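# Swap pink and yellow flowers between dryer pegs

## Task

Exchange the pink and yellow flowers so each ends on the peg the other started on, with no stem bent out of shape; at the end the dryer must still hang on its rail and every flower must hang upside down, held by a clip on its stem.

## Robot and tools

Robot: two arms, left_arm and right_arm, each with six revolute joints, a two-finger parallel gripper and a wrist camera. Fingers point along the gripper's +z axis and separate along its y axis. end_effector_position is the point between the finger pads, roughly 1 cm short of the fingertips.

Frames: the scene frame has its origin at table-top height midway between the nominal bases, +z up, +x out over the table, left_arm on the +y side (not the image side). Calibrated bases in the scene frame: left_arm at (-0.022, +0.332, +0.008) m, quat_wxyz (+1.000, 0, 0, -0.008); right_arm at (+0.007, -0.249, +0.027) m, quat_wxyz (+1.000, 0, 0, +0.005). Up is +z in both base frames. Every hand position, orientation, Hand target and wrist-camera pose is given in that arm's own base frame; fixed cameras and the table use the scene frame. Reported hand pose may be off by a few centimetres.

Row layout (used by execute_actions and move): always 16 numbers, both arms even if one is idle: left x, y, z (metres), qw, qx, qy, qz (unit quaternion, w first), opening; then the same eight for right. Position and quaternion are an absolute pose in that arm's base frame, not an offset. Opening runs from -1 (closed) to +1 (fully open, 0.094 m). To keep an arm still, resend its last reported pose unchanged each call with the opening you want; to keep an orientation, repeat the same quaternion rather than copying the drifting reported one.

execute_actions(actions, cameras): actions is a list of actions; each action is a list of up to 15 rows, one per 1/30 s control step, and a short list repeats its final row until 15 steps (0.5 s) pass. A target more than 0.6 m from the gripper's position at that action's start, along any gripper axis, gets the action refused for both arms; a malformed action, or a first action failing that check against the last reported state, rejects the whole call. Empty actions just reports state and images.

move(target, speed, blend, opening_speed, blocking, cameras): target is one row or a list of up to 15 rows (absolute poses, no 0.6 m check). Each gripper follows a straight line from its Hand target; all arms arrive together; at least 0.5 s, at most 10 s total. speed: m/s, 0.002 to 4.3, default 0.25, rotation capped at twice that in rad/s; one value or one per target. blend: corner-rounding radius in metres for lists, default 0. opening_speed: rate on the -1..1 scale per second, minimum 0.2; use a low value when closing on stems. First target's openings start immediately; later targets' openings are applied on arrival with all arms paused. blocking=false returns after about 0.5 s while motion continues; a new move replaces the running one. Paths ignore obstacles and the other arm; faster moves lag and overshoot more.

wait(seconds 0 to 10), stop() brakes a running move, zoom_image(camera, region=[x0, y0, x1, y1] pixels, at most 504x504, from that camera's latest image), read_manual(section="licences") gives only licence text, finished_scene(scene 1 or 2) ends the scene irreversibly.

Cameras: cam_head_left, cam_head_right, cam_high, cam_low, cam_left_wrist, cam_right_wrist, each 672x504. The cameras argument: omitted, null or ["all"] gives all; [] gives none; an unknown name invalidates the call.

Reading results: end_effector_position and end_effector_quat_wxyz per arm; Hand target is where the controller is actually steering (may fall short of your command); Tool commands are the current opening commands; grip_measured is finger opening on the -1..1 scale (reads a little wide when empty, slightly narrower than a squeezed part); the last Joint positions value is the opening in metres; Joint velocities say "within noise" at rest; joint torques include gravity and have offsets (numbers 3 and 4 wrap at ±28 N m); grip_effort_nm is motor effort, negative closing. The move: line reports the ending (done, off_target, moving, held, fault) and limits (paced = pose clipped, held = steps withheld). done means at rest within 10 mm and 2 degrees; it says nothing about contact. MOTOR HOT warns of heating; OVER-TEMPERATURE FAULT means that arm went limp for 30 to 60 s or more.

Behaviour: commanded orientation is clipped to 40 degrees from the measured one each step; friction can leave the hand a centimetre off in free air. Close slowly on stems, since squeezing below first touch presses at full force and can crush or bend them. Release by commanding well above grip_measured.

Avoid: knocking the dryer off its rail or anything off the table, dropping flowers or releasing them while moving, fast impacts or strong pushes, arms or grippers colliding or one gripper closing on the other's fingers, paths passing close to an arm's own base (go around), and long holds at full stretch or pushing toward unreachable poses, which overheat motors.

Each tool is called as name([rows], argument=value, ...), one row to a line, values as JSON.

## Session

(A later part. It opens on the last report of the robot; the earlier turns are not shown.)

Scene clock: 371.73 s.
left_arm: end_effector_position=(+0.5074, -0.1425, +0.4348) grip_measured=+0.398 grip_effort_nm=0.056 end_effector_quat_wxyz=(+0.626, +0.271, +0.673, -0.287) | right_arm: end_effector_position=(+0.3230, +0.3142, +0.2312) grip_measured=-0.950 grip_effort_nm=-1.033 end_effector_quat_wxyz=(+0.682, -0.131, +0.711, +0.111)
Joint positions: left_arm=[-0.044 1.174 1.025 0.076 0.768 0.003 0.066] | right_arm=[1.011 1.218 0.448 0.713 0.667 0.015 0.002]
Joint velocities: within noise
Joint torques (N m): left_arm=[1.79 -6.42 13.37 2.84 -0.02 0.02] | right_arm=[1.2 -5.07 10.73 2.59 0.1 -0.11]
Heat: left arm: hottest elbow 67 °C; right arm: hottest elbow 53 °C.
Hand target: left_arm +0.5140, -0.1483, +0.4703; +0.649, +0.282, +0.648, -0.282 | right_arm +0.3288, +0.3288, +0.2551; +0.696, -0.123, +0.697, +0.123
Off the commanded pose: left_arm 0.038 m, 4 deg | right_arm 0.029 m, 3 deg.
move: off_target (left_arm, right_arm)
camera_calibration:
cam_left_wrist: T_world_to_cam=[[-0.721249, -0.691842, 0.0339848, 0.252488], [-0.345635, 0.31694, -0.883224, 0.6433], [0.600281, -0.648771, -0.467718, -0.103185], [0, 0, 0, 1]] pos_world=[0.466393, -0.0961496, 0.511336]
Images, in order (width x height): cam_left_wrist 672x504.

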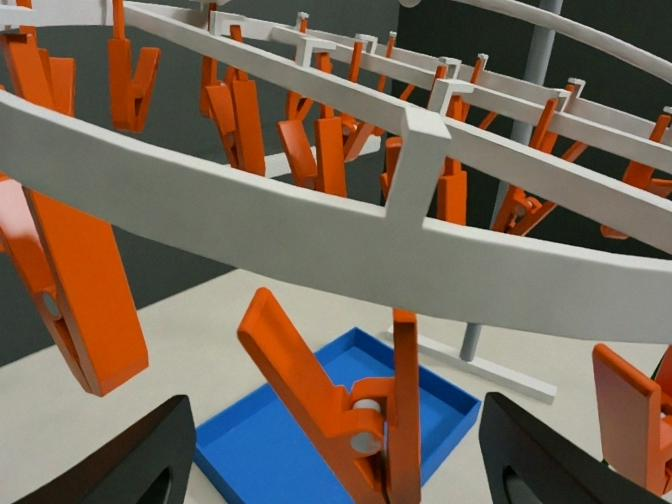

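move([
  [0.520,-0.156,0.473,0.6484,0.2819,0.6484,-0.2819,0.4,0.33,0.33,0.255,0.6964,-0.1228,0.6964,0.1228,-1],
  [0.520,-0.156,0.473,0.6484,0.2819,0.6484,-0.2819,-0.75,0.33,0.33,0.255,0.6964,-0.1228,0.6964,0.1228,-1],
], speed=0.06, opening_speed=0.6, cameras=["cam_left_wrist","cam_right_wrist","cam_high","cam_low"])

Scene clock: 377.83 s.
left_arm: end_effector_position=(+0.5108, -0.1491, +0.4376) grip_measured=-0.566 grip_effort_nm=-1.038 end_effector_quat_wxyz=(+0.627, +0.271, +0.672, -0.286) | right_arm: end_effector_position=(+0.3230, +0.3142, +0.2311) grip_measured=-0.950 grip_effort_nm=-1.033 end_effector_quat_wxyz=(+0.682, -0.131, +0.711, +0.111)
Joint positions: left_arm=[-0.061 1.183 1.038 0.076 0.75 0.003 0.02] | right_arm=[1.011 1.219 0.448 0.713 0.667 0.015 0.002]
Joint velocities: within noise
Joint torques (N m): left_arm=[1.73 -6.53 13.48 2.69 -0.03 0.02] | right_arm=[1.14 -5.13 10.69 2.63 0.09 -0.1]
Heat: left arm: hottest elbow 69 °C; right arm: hottest elbow 53 °C.
Hand target: left_arm +0.5172, -0.1553, +0.4723; +0.649, +0.282, +0.648, -0.282 | right_arm +0.3288, +0.3288, +0.2549; +0.696, -0.123, +0.697, +0.123
Off the commanded pose: left_arm 0.037 m, 4 deg | right_arm 0.029 m, 3 deg.
move: off_target (left_arm, right_arm); target 2's new opening was sent with left_arm's hand 0.037 m and 4 deg from that target
camera_calibration:
cam_left_wrist: T_world_to_cam=[[-0.720923, -0.692347, 0.030423, 0.251621], [-0.342418, 0.317697, -0.884205, 0.647945], [0.602512, -0.647861, -0.466107, -0.109915], [0, 0, 0, 1]] pos_world=[0.469492, -0.102851, 0.514029]
cam_right_wrist: T_world_to_cam=[[0.342699, -0.938991, 0.0292237, 0.176509], [-0.419919, -0.180934, -0.889343, 0.439233], [0.840372, 0.292505, -0.456306, -0.171012], [0, 0, 0, 1]] pos_world=[0.267666, 0.295235, 0.307437]
Images, in order (width x height): cam_high 672x504, cam_low 672x504, cam_left_wrist 672x504, cam_right_wrist 672x504.

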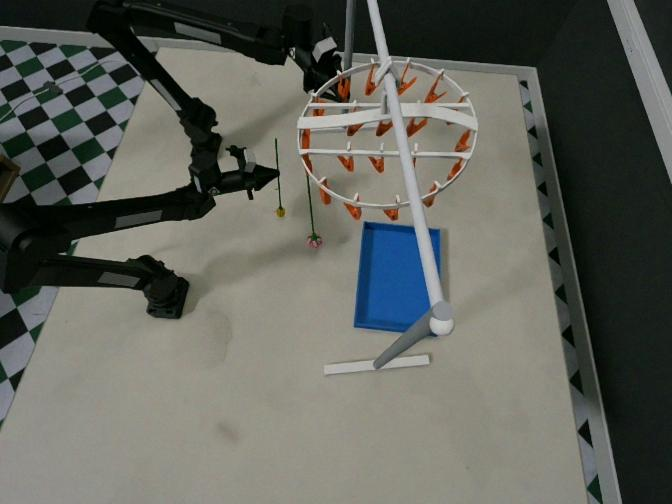

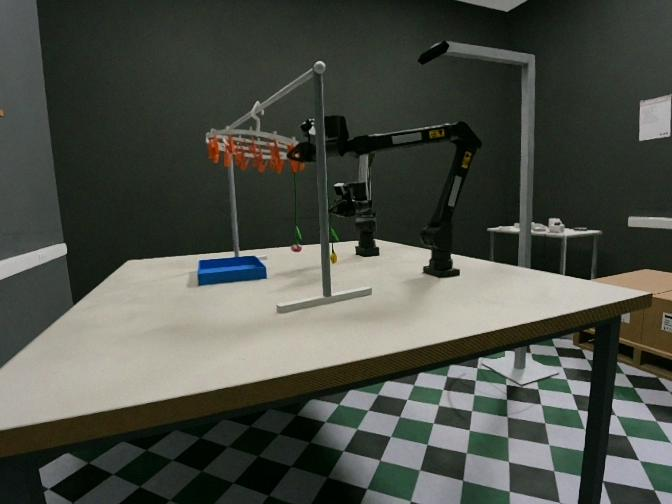

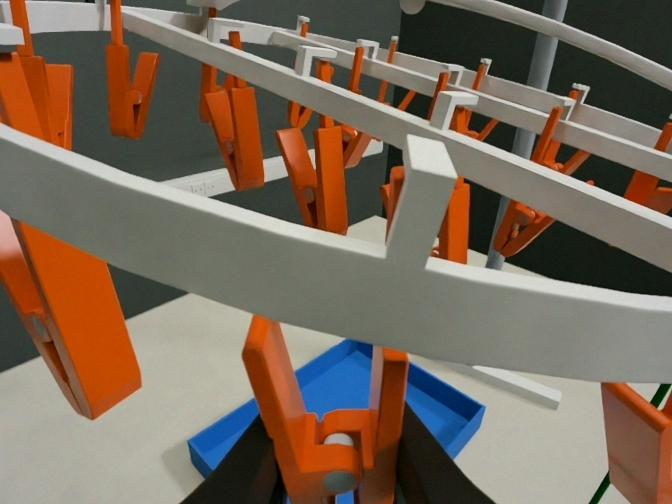

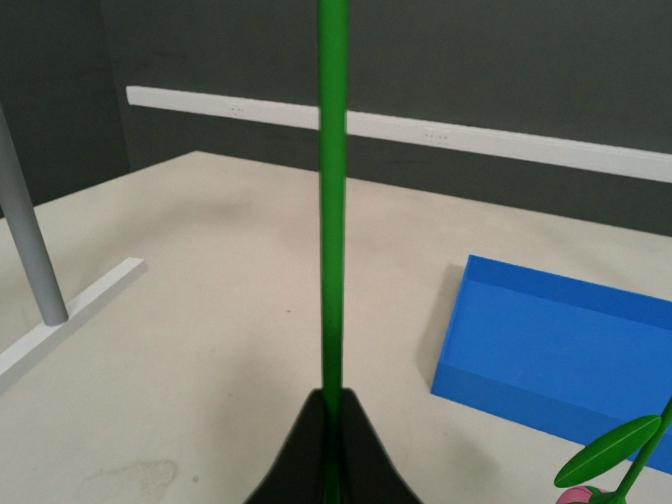

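move(target=[0.520,-0.156,0.473,0.6484,0.2819,0.6484,-0.2819,-0.75,0.475,0.395,0.255,0.6964,-0.1228,0.6964,0.1228,-1], speed=0.1, cameras=["cam_right_wrist","cam_high","cam_low"])

zoom_image(camera="cam_high", region=[300, 50, 380, 170])

zoom_image(camera="cam_low", region=[260, 110, 350, 220])

Scene clock: 383.73 s.
left_arm: end_effector_position=(+0.5108, -0.1491, +0.4376) grip_measured=-0.568 grip_effort_nm=-1.062 end_effector_quat_wxyz=(+0.627, +0.271, +0.672, -0.286) | right_arm: end_effector_position=(+0.4603, +0.3865, +0.2389) grip_measured=-0.950 grip_effort_nm=-1.033 end_effector_quat_wxyz=(+0.687, -0.126, +0.705, +0.124)
Joint positions: left_arm=[-0.061 1.183 1.038 0.076 0.75 0.003 0.02] | right_arm=[0.83 1.576 0.817 0.73 0.475 0.014 0.002]
Joint velocities: within noise
Joint torques (N m): left_arm=[1.67 -6.59 13.48 2.69 -0.03 0.02] | right_arm=[-0.15 -12.16 10.93 1.68 -0.07 -0.1]
Heat: left arm: hottest elbow 72 °C; right arm: hottest elbow 54 °C.
Hand target: left_arm +0.5172, -0.1553, +0.4723; +0.649, +0.282, +0.648, -0.282 | right_arm +0.4739, +0.3940, +0.2552; +0.696, -0.123, +0.696, +0.123
Off the commanded pose: left_arm 0.037 m, 4 deg | right_arm 0.023 m, 2 deg.
move: off_target (left_arm, right_arm)
camera_calibration:
cam_right_wrist: T_world_to_cam=[[0.353485, -0.935407, 0.00792399, 0.19585], [-0.408419, -0.161949, -0.898313, 0.506425], [0.841571, 0.314304, -0.439284, -0.316994], [0, 0, 0, 1]] pos_world=[0.404376, 0.364846, 0.314126]
Images, in order (width x height): cam_high 672x504, cam_low 672x504, cam_right_wrist 672x504.

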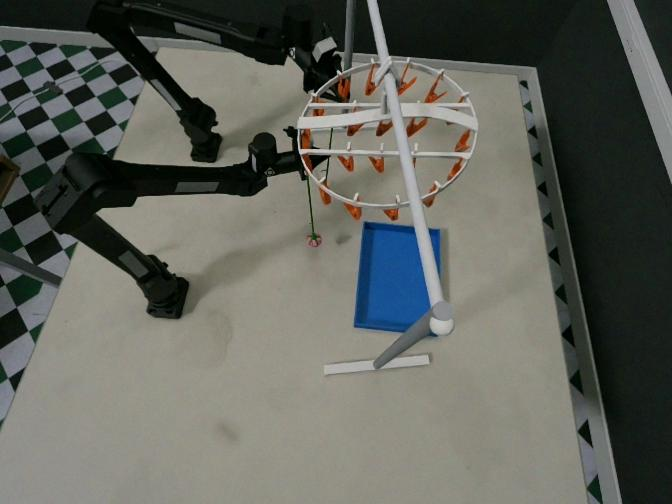

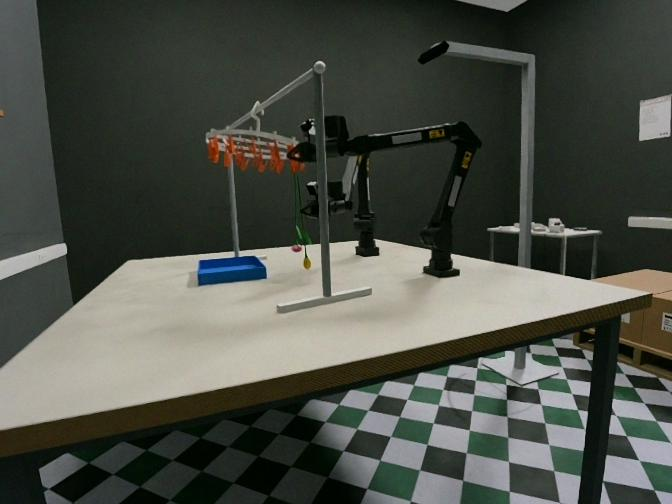

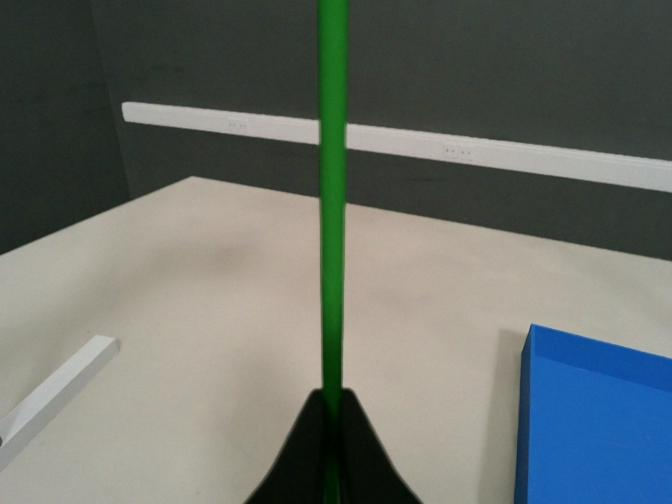

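Scaled by 4.200 from the camera's 672x504 image, which has a finer 960x720 frame.

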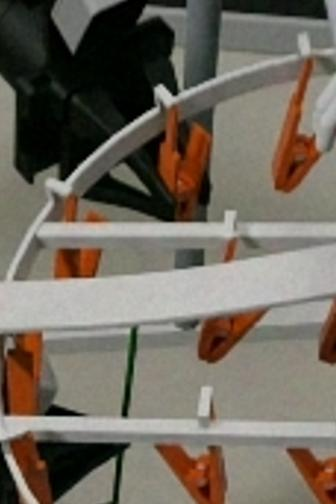

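Scaled by 4.582 from the camera's 672x504 image, which has a finer 960x720 frame.

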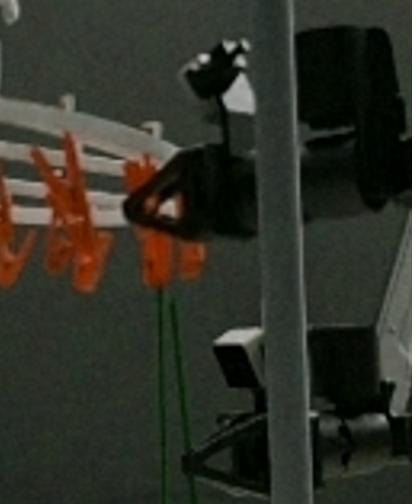

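move(target=[0.520,-0.156,0.473,0.6484,0.2819,0.6484,-0.2819,-0.75,0.502,0.411,0.255,0.6964,-0.1228,0.6964,0.1228,-1], speed=0.08, cameras=["cam_left_wrist","cam_high","cam_low"])

zoom_image(camera="cam_high", region=[320, 70, 370, 140])

zoom_image(camera="cam_low", region=[275, 135, 325, 195])

Scene clock: 390.57 s.
left_arm: end_effector_position=(+0.5108, -0.1491, +0.4376) grip_measured=-0.568 grip_effort_nm=-1.062 end_effector_quat_wxyz=(+0.627, +0.271, +0.672, -0.286) | right_arm: end_effector_position=(+0.4867, +0.4032, +0.2388) grip_measured=-0.950 grip_effort_nm=-1.038 end_effector_quat_wxyz=(+0.686, -0.126, +0.705, +0.124)
Joint positions: left_arm=[-0.061 1.183 1.038 0.076 0.75 0.003 0.02] | right_arm=[0.813 1.643 0.903 0.71 0.457 0.014 0.002]
Joint velocities: within noise
Joint torques (N m): left_arm=[1.73 -6.53 13.46 2.71 -0.03 0.02] | right_arm=[-0.32 -13.86 10.96 1.63 -0.07 -0.11]
Heat: left arm: hottest elbow 74 °C; right arm: hottest elbow 54 °C.
Hand target: left_arm +0.5172, -0.1553, +0.4723; +0.649, +0.282, +0.648, -0.282 | right_arm +0.5009, +0.4099, +0.2553; +0.697, -0.123, +0.696, +0.123
Off the commanded pose: left_arm 0.037 m, 4 deg | right_arm 0.024 m, 2 deg.
move: off_target (left_arm, right_arm)
camera_calibration:
cam_left_wrist: T_world_to_cam=[[-0.720923, -0.692347, 0.030423, 0.251621], [-0.342418, 0.317697, -0.884205, 0.647945], [0.602512, -0.647861, -0.466107, -0.109915], [0, 0, 0, 1]] pos_world=[0.469492, -0.102851, 0.514029]
Images, in order (width x height): cam_high 672x504, cam_low 672x504, cam_left_wrist 672x504.

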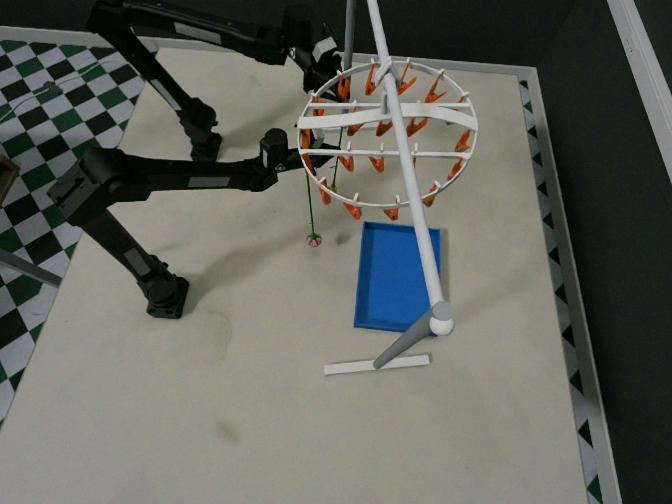

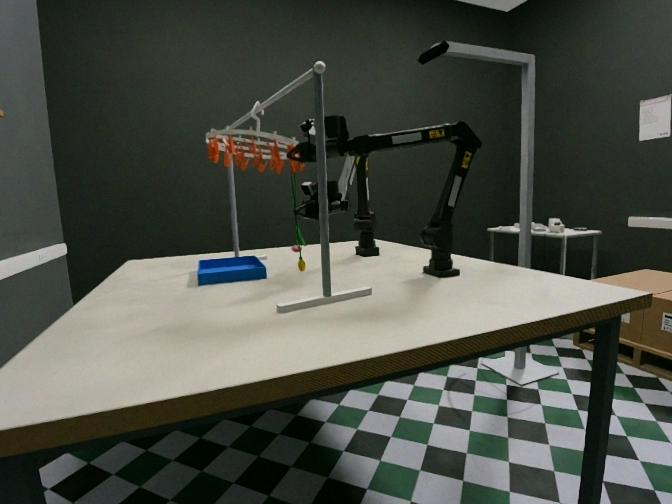

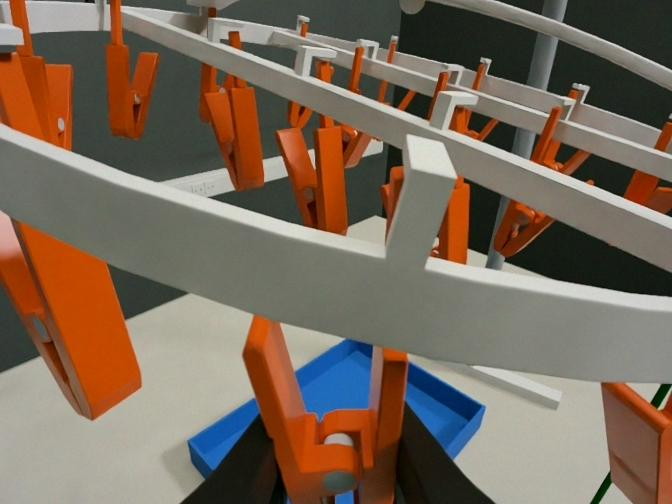

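Scaled by 7.200 from the camera's 672x504 image, which has a finer 960x720 frame.

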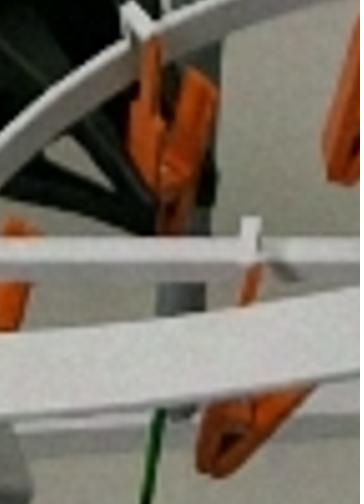

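Scaled by 8.400 from the camera's 672x504 image, which has a finer 960x720 frame.

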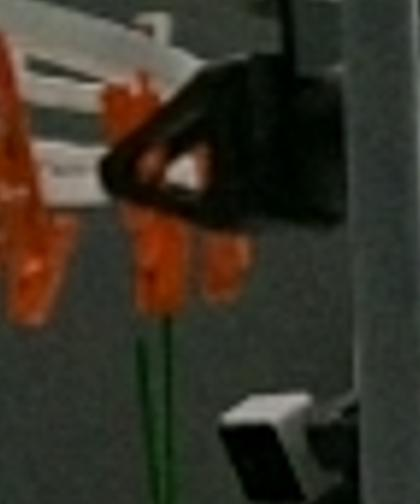

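move(target=[0.520,-0.156,0.473,0.6484,0.2819,0.6484,-0.2819,-0.75,0.502,0.424,0.257,0.7203,-0.1184,0.6716,0.127,-1], speed=0.08, cameras=["cam_head_left","cam_high","cam_low"])

zoom_image(camera="cam_high", region=[320, 70, 370, 140])

zoom_image(camera="cam_low", region=[275, 135, 325, 195])

zoom_image(camera="cam_head_left", region=[220, 0, 420, 150])

Scene clock: 407.63 s.
left_arm: end_effector_position=(+0.5108, -0.1491, +0.4376) grip_measured=-0.568 grip_effort_nm=-1.062 end_effector_quat_wxyz=(+0.627, +0.271, +0.672, -0.286) | right_arm: end_effector_position=(+0.4944, +0.4085, +0.2366) grip_measured=-0.950 grip_effort_nm=-1.038 end_effector_quat_wxyz=(+0.705, -0.122, +0.689, +0.119)
Joint positions: left_arm=[-0.061 1.183 1.038 0.076 0.75 0.003 0.02] | right_arm=[0.813 1.694 0.921 0.797 0.469 -0.018 0.002]
Joint velocities: within noise
Joint torques (N m): left_arm=[1.73 -6.59 13.48 2.7 -0.02 0.02] | right_arm=[1.26 -14.39 10.7 2.76 0.09 -0.1]
Heat: left arm: hottest elbow 79 °C; right arm: hottest elbow 54 °C.
Hand target: left_arm +0.5172, -0.1553, +0.4723; +0.649, +0.282, +0.648, -0.282 | right_arm +0.5007, +0.4229, +0.2569; +0.720, -0.118, +0.672, +0.127
Off the commanded pose: left_arm 0.037 m, 4 deg | right_arm 0.027 m, 3 deg.
move: off_target (left_arm, right_arm)
Images, in order (width x height): cam_head_left 672x504, cam_high 672x504, cam_low 672x504.

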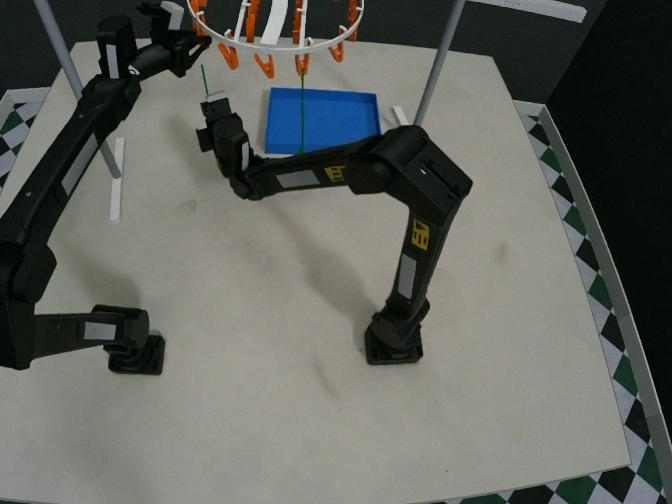

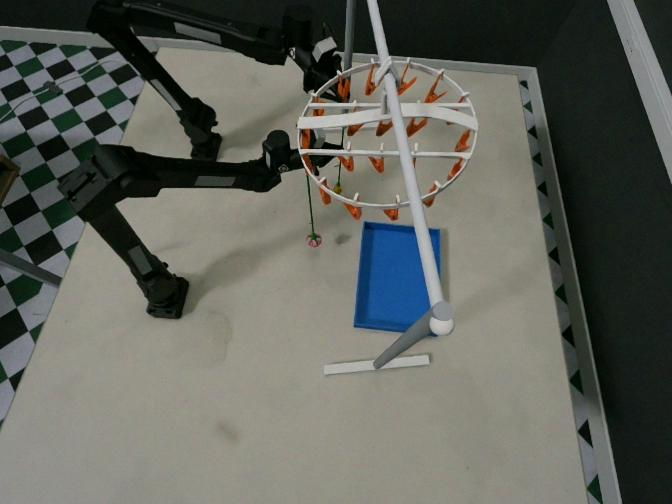

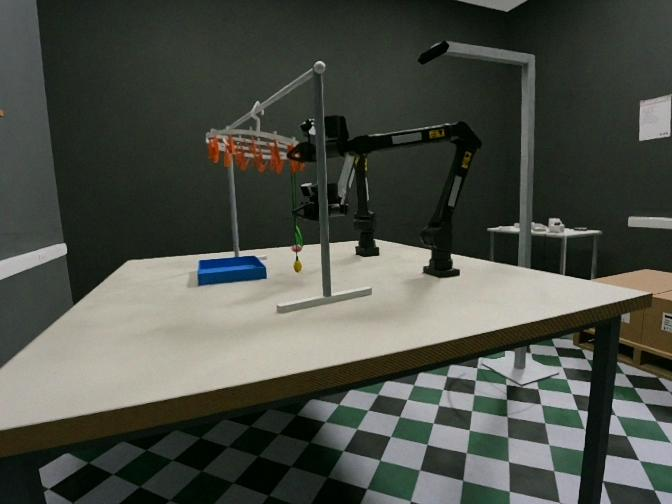

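Scaled by 7.200 from the camera's 672x504 image, which has a finer 960x720 frame.

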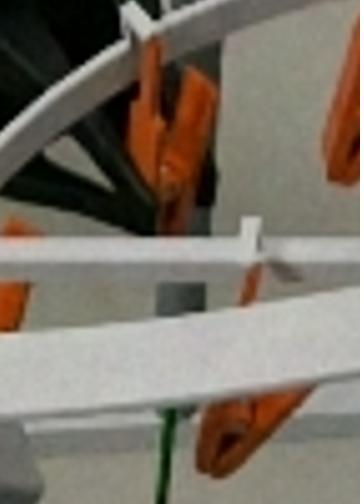

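Scaled by 8.400 from the camera's 672x504 image, which has a finer 960x720 frame.

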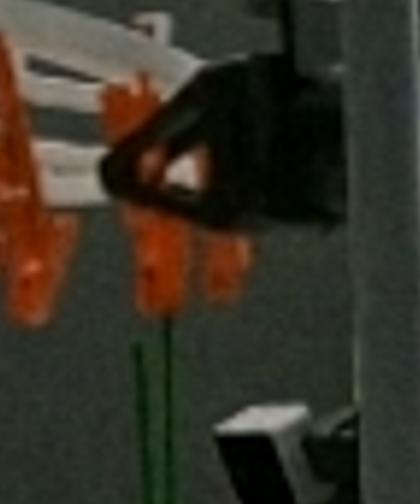

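Scaled by 2.520 from the camera's 672x504 image, which has a finer 960x720 frame.

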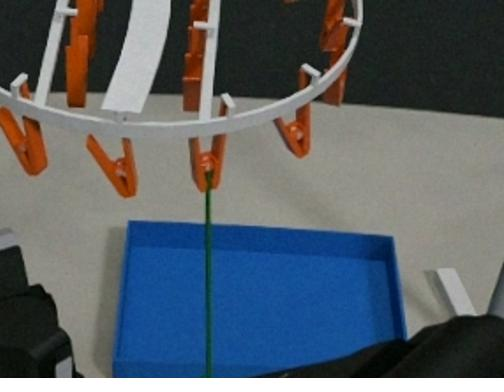

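move([
  [0.518,-0.154,0.472,0.6484,0.2819,0.6484,-0.2819,0.3,0.48,0.40,0.25,0.6964,-0.1228,0.6964,0.1228,-1],
  [0.465,-0.10,0.467,0.6484,0.2819,0.6484,-0.2819,0.3,0.42,0.36,0.25,0.6964,-0.1228,0.6964,0.1228,-1],
  [0.418,-0.122,0.463,0.6484,0.2819,0.6484,-0.2819,0.35,0.36,0.33,0.25,0.6964,-0.1228,0.6964,0.1228,-1],
], speed=[0.06,0.12,0.12], opening_speed=0.7, cameras=["cam_left_wrist","cam_head_left"])

Scene clock: 429.23 s.
left_arm: end_effector_position=(+0.4221, -0.1178, +0.4601) grip_measured=+0.348 grip_effort_nm=0.056 end_effector_quat_wxyz=(+0.649, +0.280, +0.650, -0.279) | right_arm: end_effector_position=(+0.3653, +0.3293, +0.2480) grip_measured=-0.950 grip_effort_nm=-1.028 end_effector_quat_wxyz=(+0.695, -0.128, +0.699, +0.113)
Joint positions: left_arm=[0.025 0.925 0.89 0.033 0.837 0.003 0.063] | right_arm=[0.93 1.307 0.546 0.751 0.589 -0.015 0.002]
Joint velocities: within noise
Joint torques (N m): left_arm=[1.79 -4.89 9.02 1.51 -0.07 0.02] | right_arm=[1.26 -8.7 6.39 2.36 0.11 0.19]
Heat: left arm: hottest elbow 80 °C; right arm: hottest elbow 53 °C.
Hand target: left_arm +0.4180, -0.1220, +0.4630; +0.648, +0.282, +0.648, -0.282 | right_arm +0.3601, +0.3300, +0.2499; +0.696, -0.123, +0.696, +0.123
Off the commanded pose: left_arm 0.007 m, 0 deg | right_arm 0.006 m, 1 deg.
move: done
camera_calibration:
cam_left_wrist: T_world_to_cam=[[-0.722446, -0.691259, -0.0152649, 0.230447], [-0.281537, 0.31426, -0.90663, 0.611654], [0.631513, -0.650693, -0.421651, -0.0587494], [0, 0, 0, 1]] pos_world=[0.37579, -0.0711478, 0.53329]
Images, in order (width x height): cam_head_left 672x504, cam_left_wrist 672x504.

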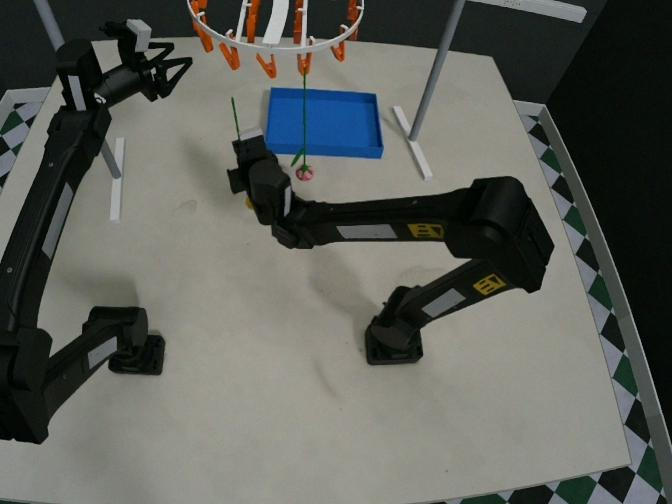

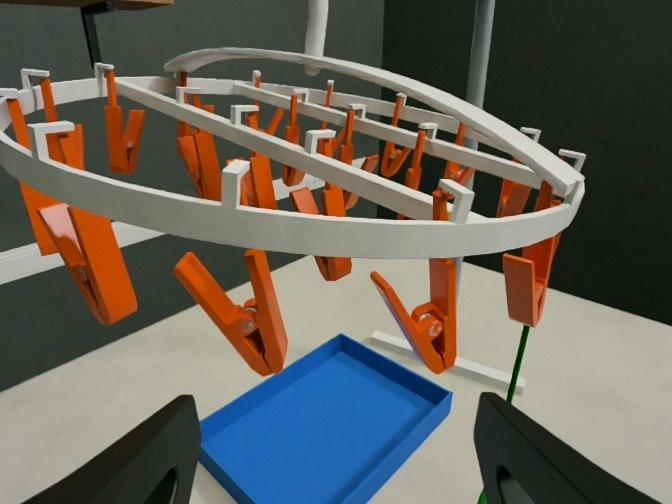

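zoom_image(camera="cam_left_wrist", region=[430, 220, 630, 370])

zoom_image(camera="cam_head_left", region=[180, 0, 380, 150])

zoom_image(camera="cam_head_left", region=[180, 0, 300, 90])

Scaled by 2.520 from the camera's 672x504 image, which has a finer 960x720 frame.

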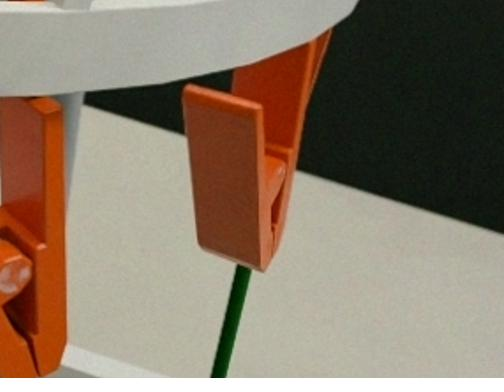

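Scaled by 2.520 from the camera's 672x504 image, which has a finer 960x720 frame.

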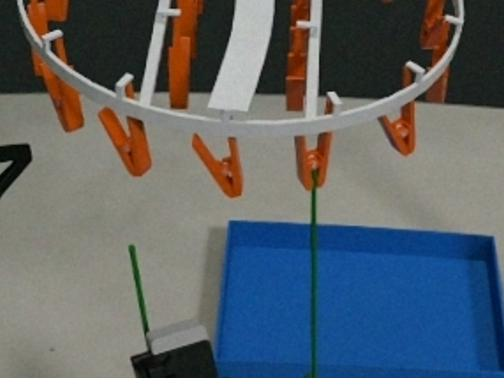

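Scaled by 4.200 from the camera's 672x504 image, which has a finer 960x720 frame.

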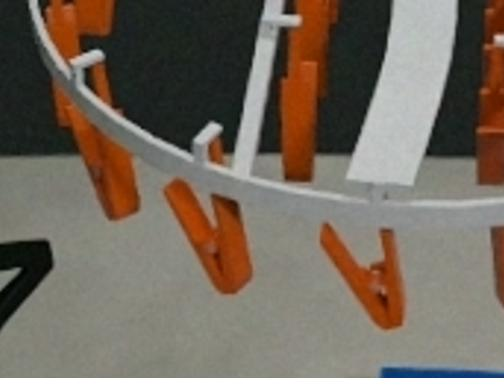

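move([
  [0.418,-0.122,0.463,0.6484,0.2819,0.6484,-0.2819,0.35,0.29,0.27,0.25,0.6964,-0.1228,0.6964,0.1228,-1],
  [0.385,-0.165,0.463,0.6484,0.2819,0.6484,-0.2819,0.35,0.29,0.27,0.25,0.6964,-0.1228,0.6964,0.1228,-1],
], speed=0.12, cameras=["cam_left_wrist","cam_head_left","cam_right_wrist"])

Scene clock: 481.47 s.
left_arm: end_effector_position=(+0.3891, -0.1612, +0.4624) grip_measured=+0.348 grip_effort_nm=0.051 end_effector_quat_wxyz=(+0.651, +0.280, +0.648, -0.278) | right_arm: end_effector_position=(+0.2945, +0.2701, +0.2533) grip_measured=-0.950 grip_effort_nm=-1.038 end_effector_quat_wxyz=(+0.700, -0.123, +0.694, +0.117)
Joint positions: left_arm=[-0.132 0.833 0.847 -0.012 0.68 0.003 0.063] | right_arm=[1.015 1.001 0.34 0.669 0.674 -0.015 0.002]
Joint velocities: within noise
Joint torques (N m): left_arm=[1.67 -3.72 8.94 1.48 -0.08 0.02] | right_arm=[1.26 -3.72 6.82 1.61 0.09 0.17]
Heat: left arm: hottest elbow 64 °C; right arm: hottest elbow 45 °C.
Hand target: left_arm +0.3850, -0.1649, +0.4631; +0.649, +0.282, +0.648, -0.282 | right_arm +0.2902, +0.2700, +0.2500; +0.696, -0.123, +0.696, +0.123
Off the commanded pose: left_arm 0.006 m, 1 deg | right_arm 0.006 m, 1 deg.
move: done
camera_calibration:
cam_left_wrist: T_world_to_cam=[[-0.721886, -0.691777, -0.018058, 0.177665], [-0.277993, 0.313791, -0.907885, 0.61731], [0.63372, -0.650369, -0.41883, -0.0672657], [0, 0, 0, 1]] pos_world=[0.342489, -0.114549, 0.535481]
cam_right_wrist: T_world_to_cam=[[0.339684, -0.940364, 0.0181812, 0.148288], [-0.379465, -0.154709, -0.91218, 0.42576], [0.860593, 0.302954, -0.409387, -0.144636], [0, 0, 0, 1]] pos_world=[0.235662, 0.249131, 0.326461]
Images, in order (width x height): cam_head_left 672x504, cam_left_wrist 672x504, cam_right_wrist 672x504.

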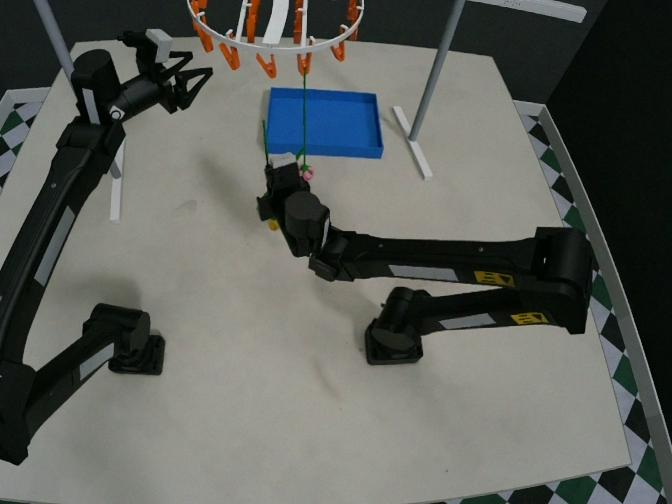

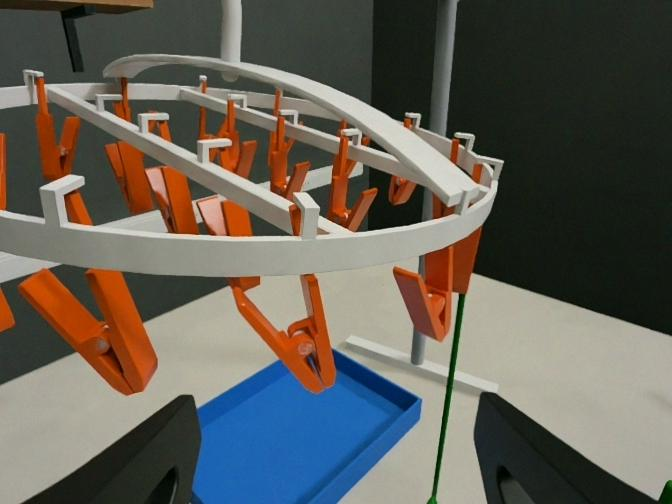

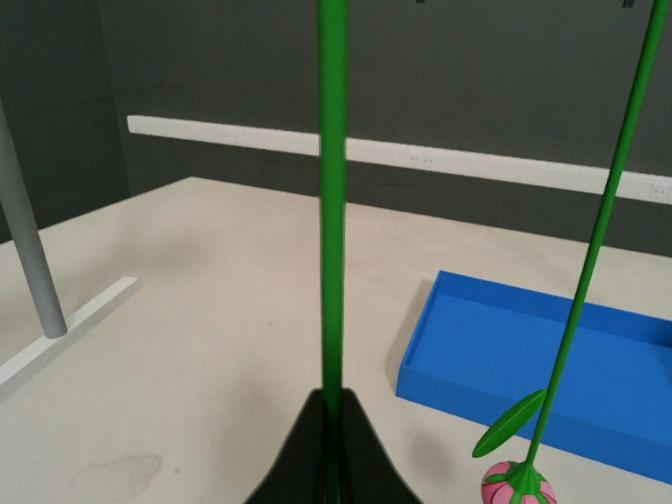

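move(target=[0.427,-0.179,0.469,0.6645,0.2418,0.6645,-0.2418,0.35,0.31,0.30,0.25,0.6964,-0.1228,0.6964,0.1228,-1], speed=0.1, cameras=["cam_left_wrist"])

Scene clock: 485.60 s.
left_arm: end_effector_position=(+0.4226, -0.1726, +0.4317) grip_measured=+0.348 grip_effort_nm=0.051 end_effector_quat_wxyz=(+0.640, +0.236, +0.690, -0.241) | right_arm: end_effector_position=(+0.3031, +0.2840, +0.2255) grip_measured=-0.950 grip_effort_nm=-1.028 end_effector_quat_wxyz=(+0.684, -0.141, +0.709, +0.100)
Joint positions: left_arm=[-0.213 0.907 0.847 -0.012 0.476 0.003 0.063] | right_arm=[1.015 1.114 0.356 0.699 0.674 -0.014 0.002]
Joint velocities: within noise
Joint torques (N m): left_arm=[1.73 -3.55 13.07 3 -0.05 0.02] | right_arm=[1.03 -2.9 10.76 2.63 -0.06 0.2]
Heat: left arm: hottest elbow 65 °C; right arm: hottest elbow 45 °C.
Hand target: left_arm +0.4246, -0.1780, +0.4683; +0.665, +0.242, +0.664, -0.242 | right_arm +0.3089, +0.2986, +0.2499; +0.696, -0.123, +0.697, +0.123
Off the commanded pose: left_arm 0.038 m, 4 deg | right_arm 0.030 m, 4 deg.
move: off_target (left_arm, right_arm)
camera_calibration:
cam_left_wrist: T_world_to_cam=[[-0.632057, -0.774755, 0.0160559, 0.126296], [-0.37894, 0.29094, -0.878498, 0.628256], [0.67595, -0.561345, -0.477477, -0.0859812], [0, 0, 0, 1]] pos_world=[0.376017, -0.133201, 0.50884]
Images, in order (width x height): cam_left_wrist 672x504.

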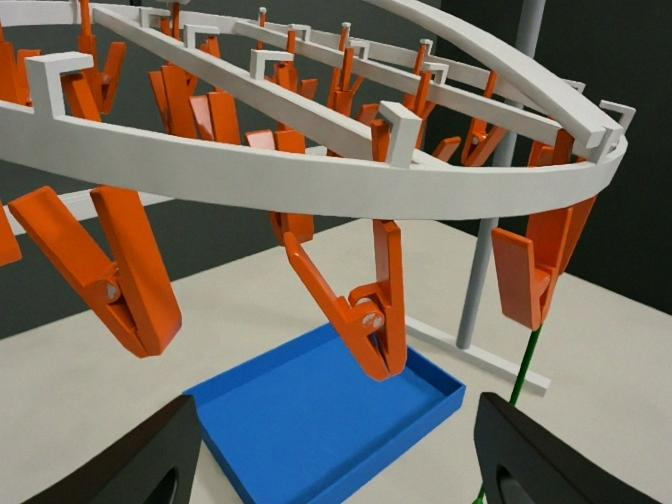

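move([
  [0.450,-0.201,0.470,0.6645,0.2418,0.6645,-0.2418,0.4,0.31,0.30,0.25,0.6964,-0.1228,0.6964,0.1228,-1],
  [0.460,-0.209,0.472,0.6645,0.2418,0.6645,-0.2418,0.4,0.31,0.30,0.25,0.6964,-0.1228,0.6964,0.1228,-1],
], speed=0.06, cameras=["cam_left_wrist"])

Scene clock: 489.07 s.
left_arm: end_effector_position=(+0.4526, -0.2008, +0.4300) grip_measured=+0.398 grip_effort_nm=0.056 end_effector_quat_wxyz=(+0.638, +0.238, +0.692, -0.240) | right_arm: end_effector_position=(+0.3031, +0.2841, +0.2254) grip_measured=-0.950 grip_effort_nm=-1.028 end_effector_quat_wxyz=(+0.684, -0.140, +0.709, +0.100)
Joint positions: left_arm=[-0.277 1.014 0.91 0.026 0.412 0.003 0.066] | right_arm=[1.015 1.114 0.356 0.7 0.674 -0.014 0.002]
Joint velocities: within noise
Joint torques (N m): left_arm=[1.73 -4.6 13.75 3.03 -0.07 0.02] | right_arm=[1.14 -3.25 10.74 2.62 -0.07 0.18]
Heat: left arm: hottest elbow 66 °C; right arm: hottest elbow 45 °C.
Hand target: left_arm +0.4568, -0.2075, +0.4710; +0.664, +0.242, +0.664, -0.242 | right_arm +0.3089, +0.2986, +0.2500; +0.696, -0.123, +0.696, +0.123
Off the commanded pose: left_arm 0.043 m, 4 deg | right_arm 0.030 m, 4 deg.
move: off_target (left_arm, right_arm)
camera_calibration:
cam_left_wrist: T_world_to_cam=[[-0.632081, -0.774764, 0.0146506, 0.124093], [-0.383739, 0.296531, -0.874536, 0.6479], [0.673215, -0.5584, -0.484739, -0.117877], [0, 0, 0, 1]] pos_world=[0.406418, -0.161802, 0.507655]
Images, in order (width x height): cam_left_wrist 672x504.

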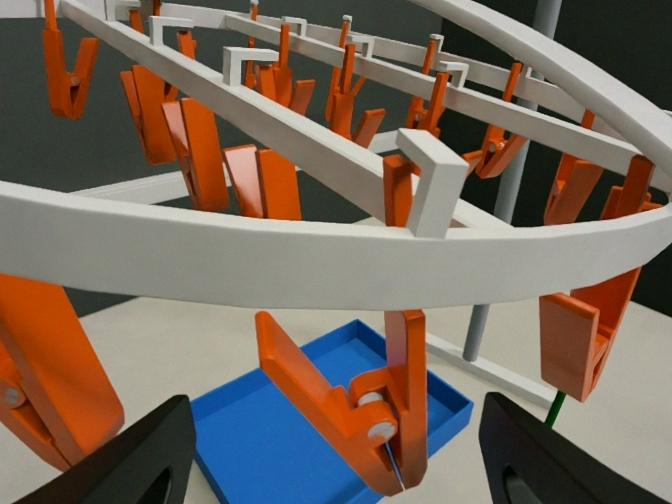

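move([
  [0.467,-0.218,0.473,0.6645,0.2418,0.6645,-0.2418,0.4,0.31,0.30,0.25,0.6964,-0.1228,0.6964,0.1228,-1],
  [0.467,-0.218,0.473,0.6645,0.2418,0.6645,-0.2418,-0.75,0.31,0.30,0.25,0.6964,-0.1228,0.6964,0.1228,-1],
], speed=0.06, opening_speed=0.6, cameras=["cam_left_wrist","cam_high","cam_low"])

Scene clock: 494.73 s.
left_arm: end_effector_position=(+0.4596, -0.2095, +0.4321) grip_measured=-0.569 grip_effort_nm=-1.013 end_effector_quat_wxyz=(+0.638, +0.238, +0.692, -0.239) | right_arm: end_effector_position=(+0.3032, +0.2841, +0.2253) grip_measured=-0.950 grip_effort_nm=-1.038 end_effector_quat_wxyz=(+0.684, -0.141, +0.709, +0.100)
Joint positions: left_arm=[-0.296 1.04 0.931 0.033 0.393 0.003 0.02] | right_arm=[1.015 1.115 0.356 0.7 0.674 -0.014 0.002]
Joint velocities: within noise
Joint torques (N m): left_arm=[1.73 -4.84 13.7 3.06 -0.04 0.02] | right_arm=[0.97 -3.31 10.74 2.59 -0.05 0.18]
Heat: left arm: hottest elbow 68 °C; right arm: hottest elbow 45 °C.
Hand target: left_arm +0.4639, -0.2166, +0.4721; +0.665, +0.242, +0.664, -0.242 | right_arm +0.3089, +0.2986, +0.2499; +0.696, -0.123, +0.697, +0.123
Off the commanded pose: left_arm 0.042 m, 4 deg | right_arm 0.030 m, 4 deg.
move: off_target (left_arm, right_arm); target 2's new opening was sent with left_arm's hand 0.043 m and 4 deg from that target
camera_calibration:
cam_left_wrist: T_world_to_cam=[[-0.631848, -0.77499, 0.0125727, 0.122529], [-0.381878, 0.297147, -0.875142, 0.654635], [0.67449, -0.557758, -0.483703, -0.127366], [0, 0, 0, 1]] pos_world=[0.413317, -0.170603, 0.50975]
Images, in order (width x height): cam_high 672x504, cam_low 672x504, cam_left_wrist 672x504.

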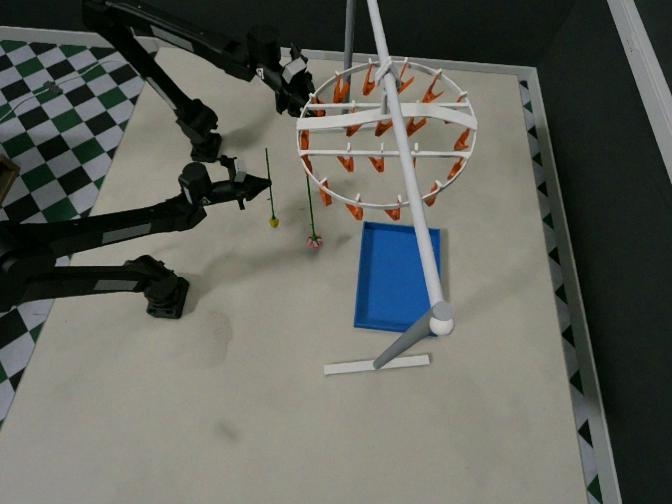

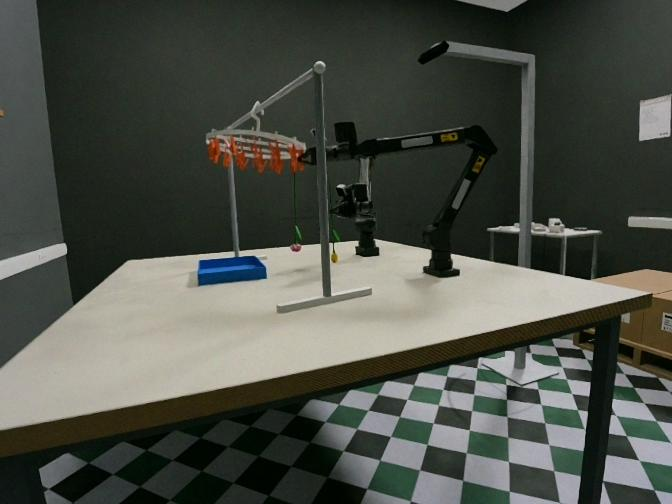

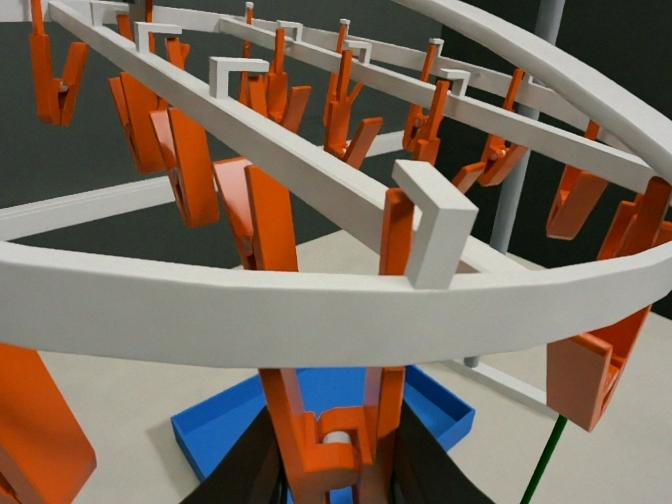

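move([
  [0.467,-0.218,0.473,0.6645,0.2418,0.6645,-0.2418,-0.75,0.37,0.335,0.255,0.7203,-0.1184,0.6716,0.127,-1],
  [0.467,-0.218,0.473,0.6645,0.2418,0.6645,-0.2418,-0.75,0.442,0.345,0.255,0.7203,-0.1184,0.6716,0.127,-1],
], speed=0.12, cameras=["cam_high","cam_low","cam_head_left"])

zoom_image(camera="cam_high", region=[295, 80, 345, 150])

zoom_image(camera="cam_low", region=[275, 135, 325, 195])

zoom_image(camera="cam_head_left", region=[180, 10, 300, 100])

Scene clock: 500.80 s.
left_arm: end_effector_position=(+0.4596, -0.2095, +0.4321) grip_measured=-0.572 grip_effort_nm=-1.062 end_effector_quat_wxyz=(+0.638, +0.238, +0.692, -0.239) | right_arm: end_effector_position=(+0.4280, +0.3367, +0.2364) grip_measured=-0.950 grip_effort_nm=-1.033 end_effector_quat_wxyz=(+0.707, -0.127, +0.684, +0.123)
Joint positions: left_arm=[-0.296 1.04 0.931 0.033 0.393 0.003 0.02] | right_arm=[0.805 1.483 0.641 0.877 0.449 -0.027 0.002]
Joint velocities: within noise
Joint torques (N m): left_arm=[1.67 -4.89 13.68 3.07 -0.04 0.02] | right_arm=[-0.03 -9.7 10.18 2.21 -0.08 -0.04]
Heat: left arm: hottest elbow 71 °C; right arm: hottest elbow 46 °C.
Hand target: left_arm +0.4639, -0.2166, +0.4721; +0.665, +0.242, +0.664, -0.242 | right_arm +0.4409, +0.3440, +0.2549; +0.720, -0.119, +0.672, +0.127
Off the commanded pose: left_arm 0.042 m, 4 deg | right_arm 0.025 m, 2 deg.
move: off_target (left_arm, right_arm)
Images, in order (width x height): cam_head_left 672x504, cam_high 672x504, cam_low 672x504.

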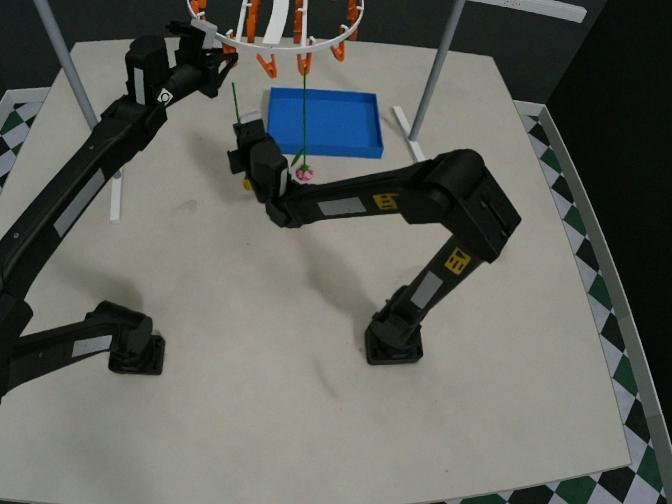

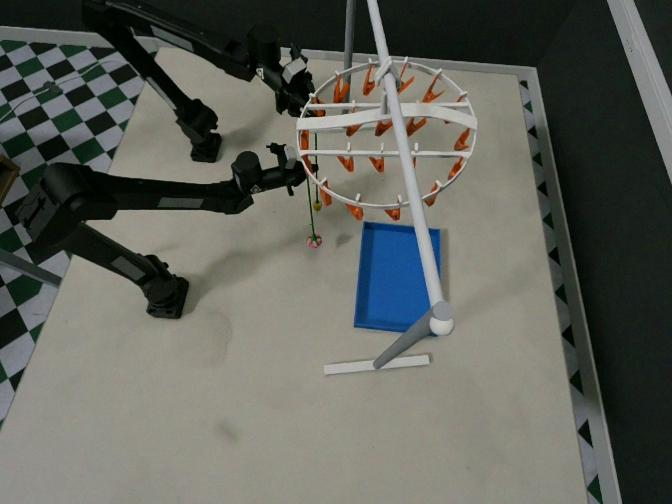

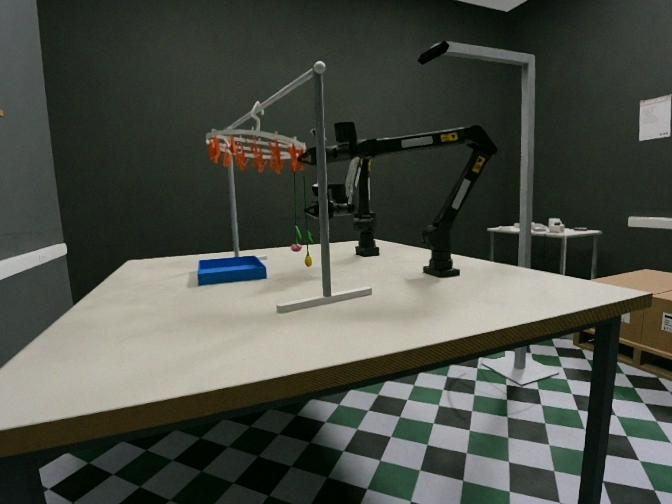

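Scaled by 7.200 from the camera's 672x504 image, which has a finer 960x720 frame.

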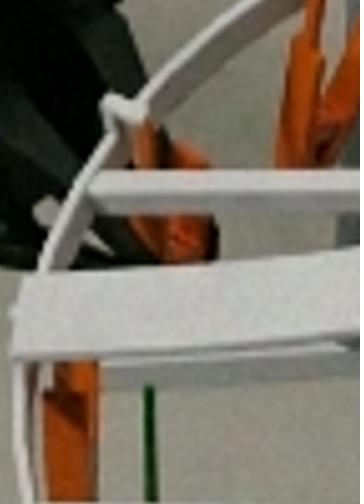

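Scaled by 8.400 from the camera's 672x504 image, which has a finer 960x720 frame.

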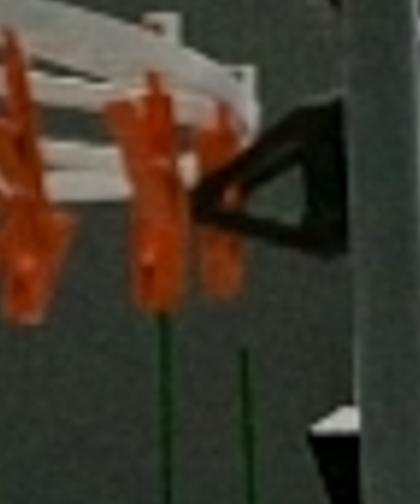

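Scaled by 4.200 from the camera's 672x504 image, which has a finer 960x720 frame.

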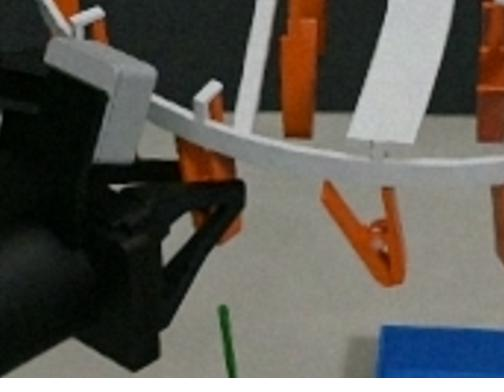

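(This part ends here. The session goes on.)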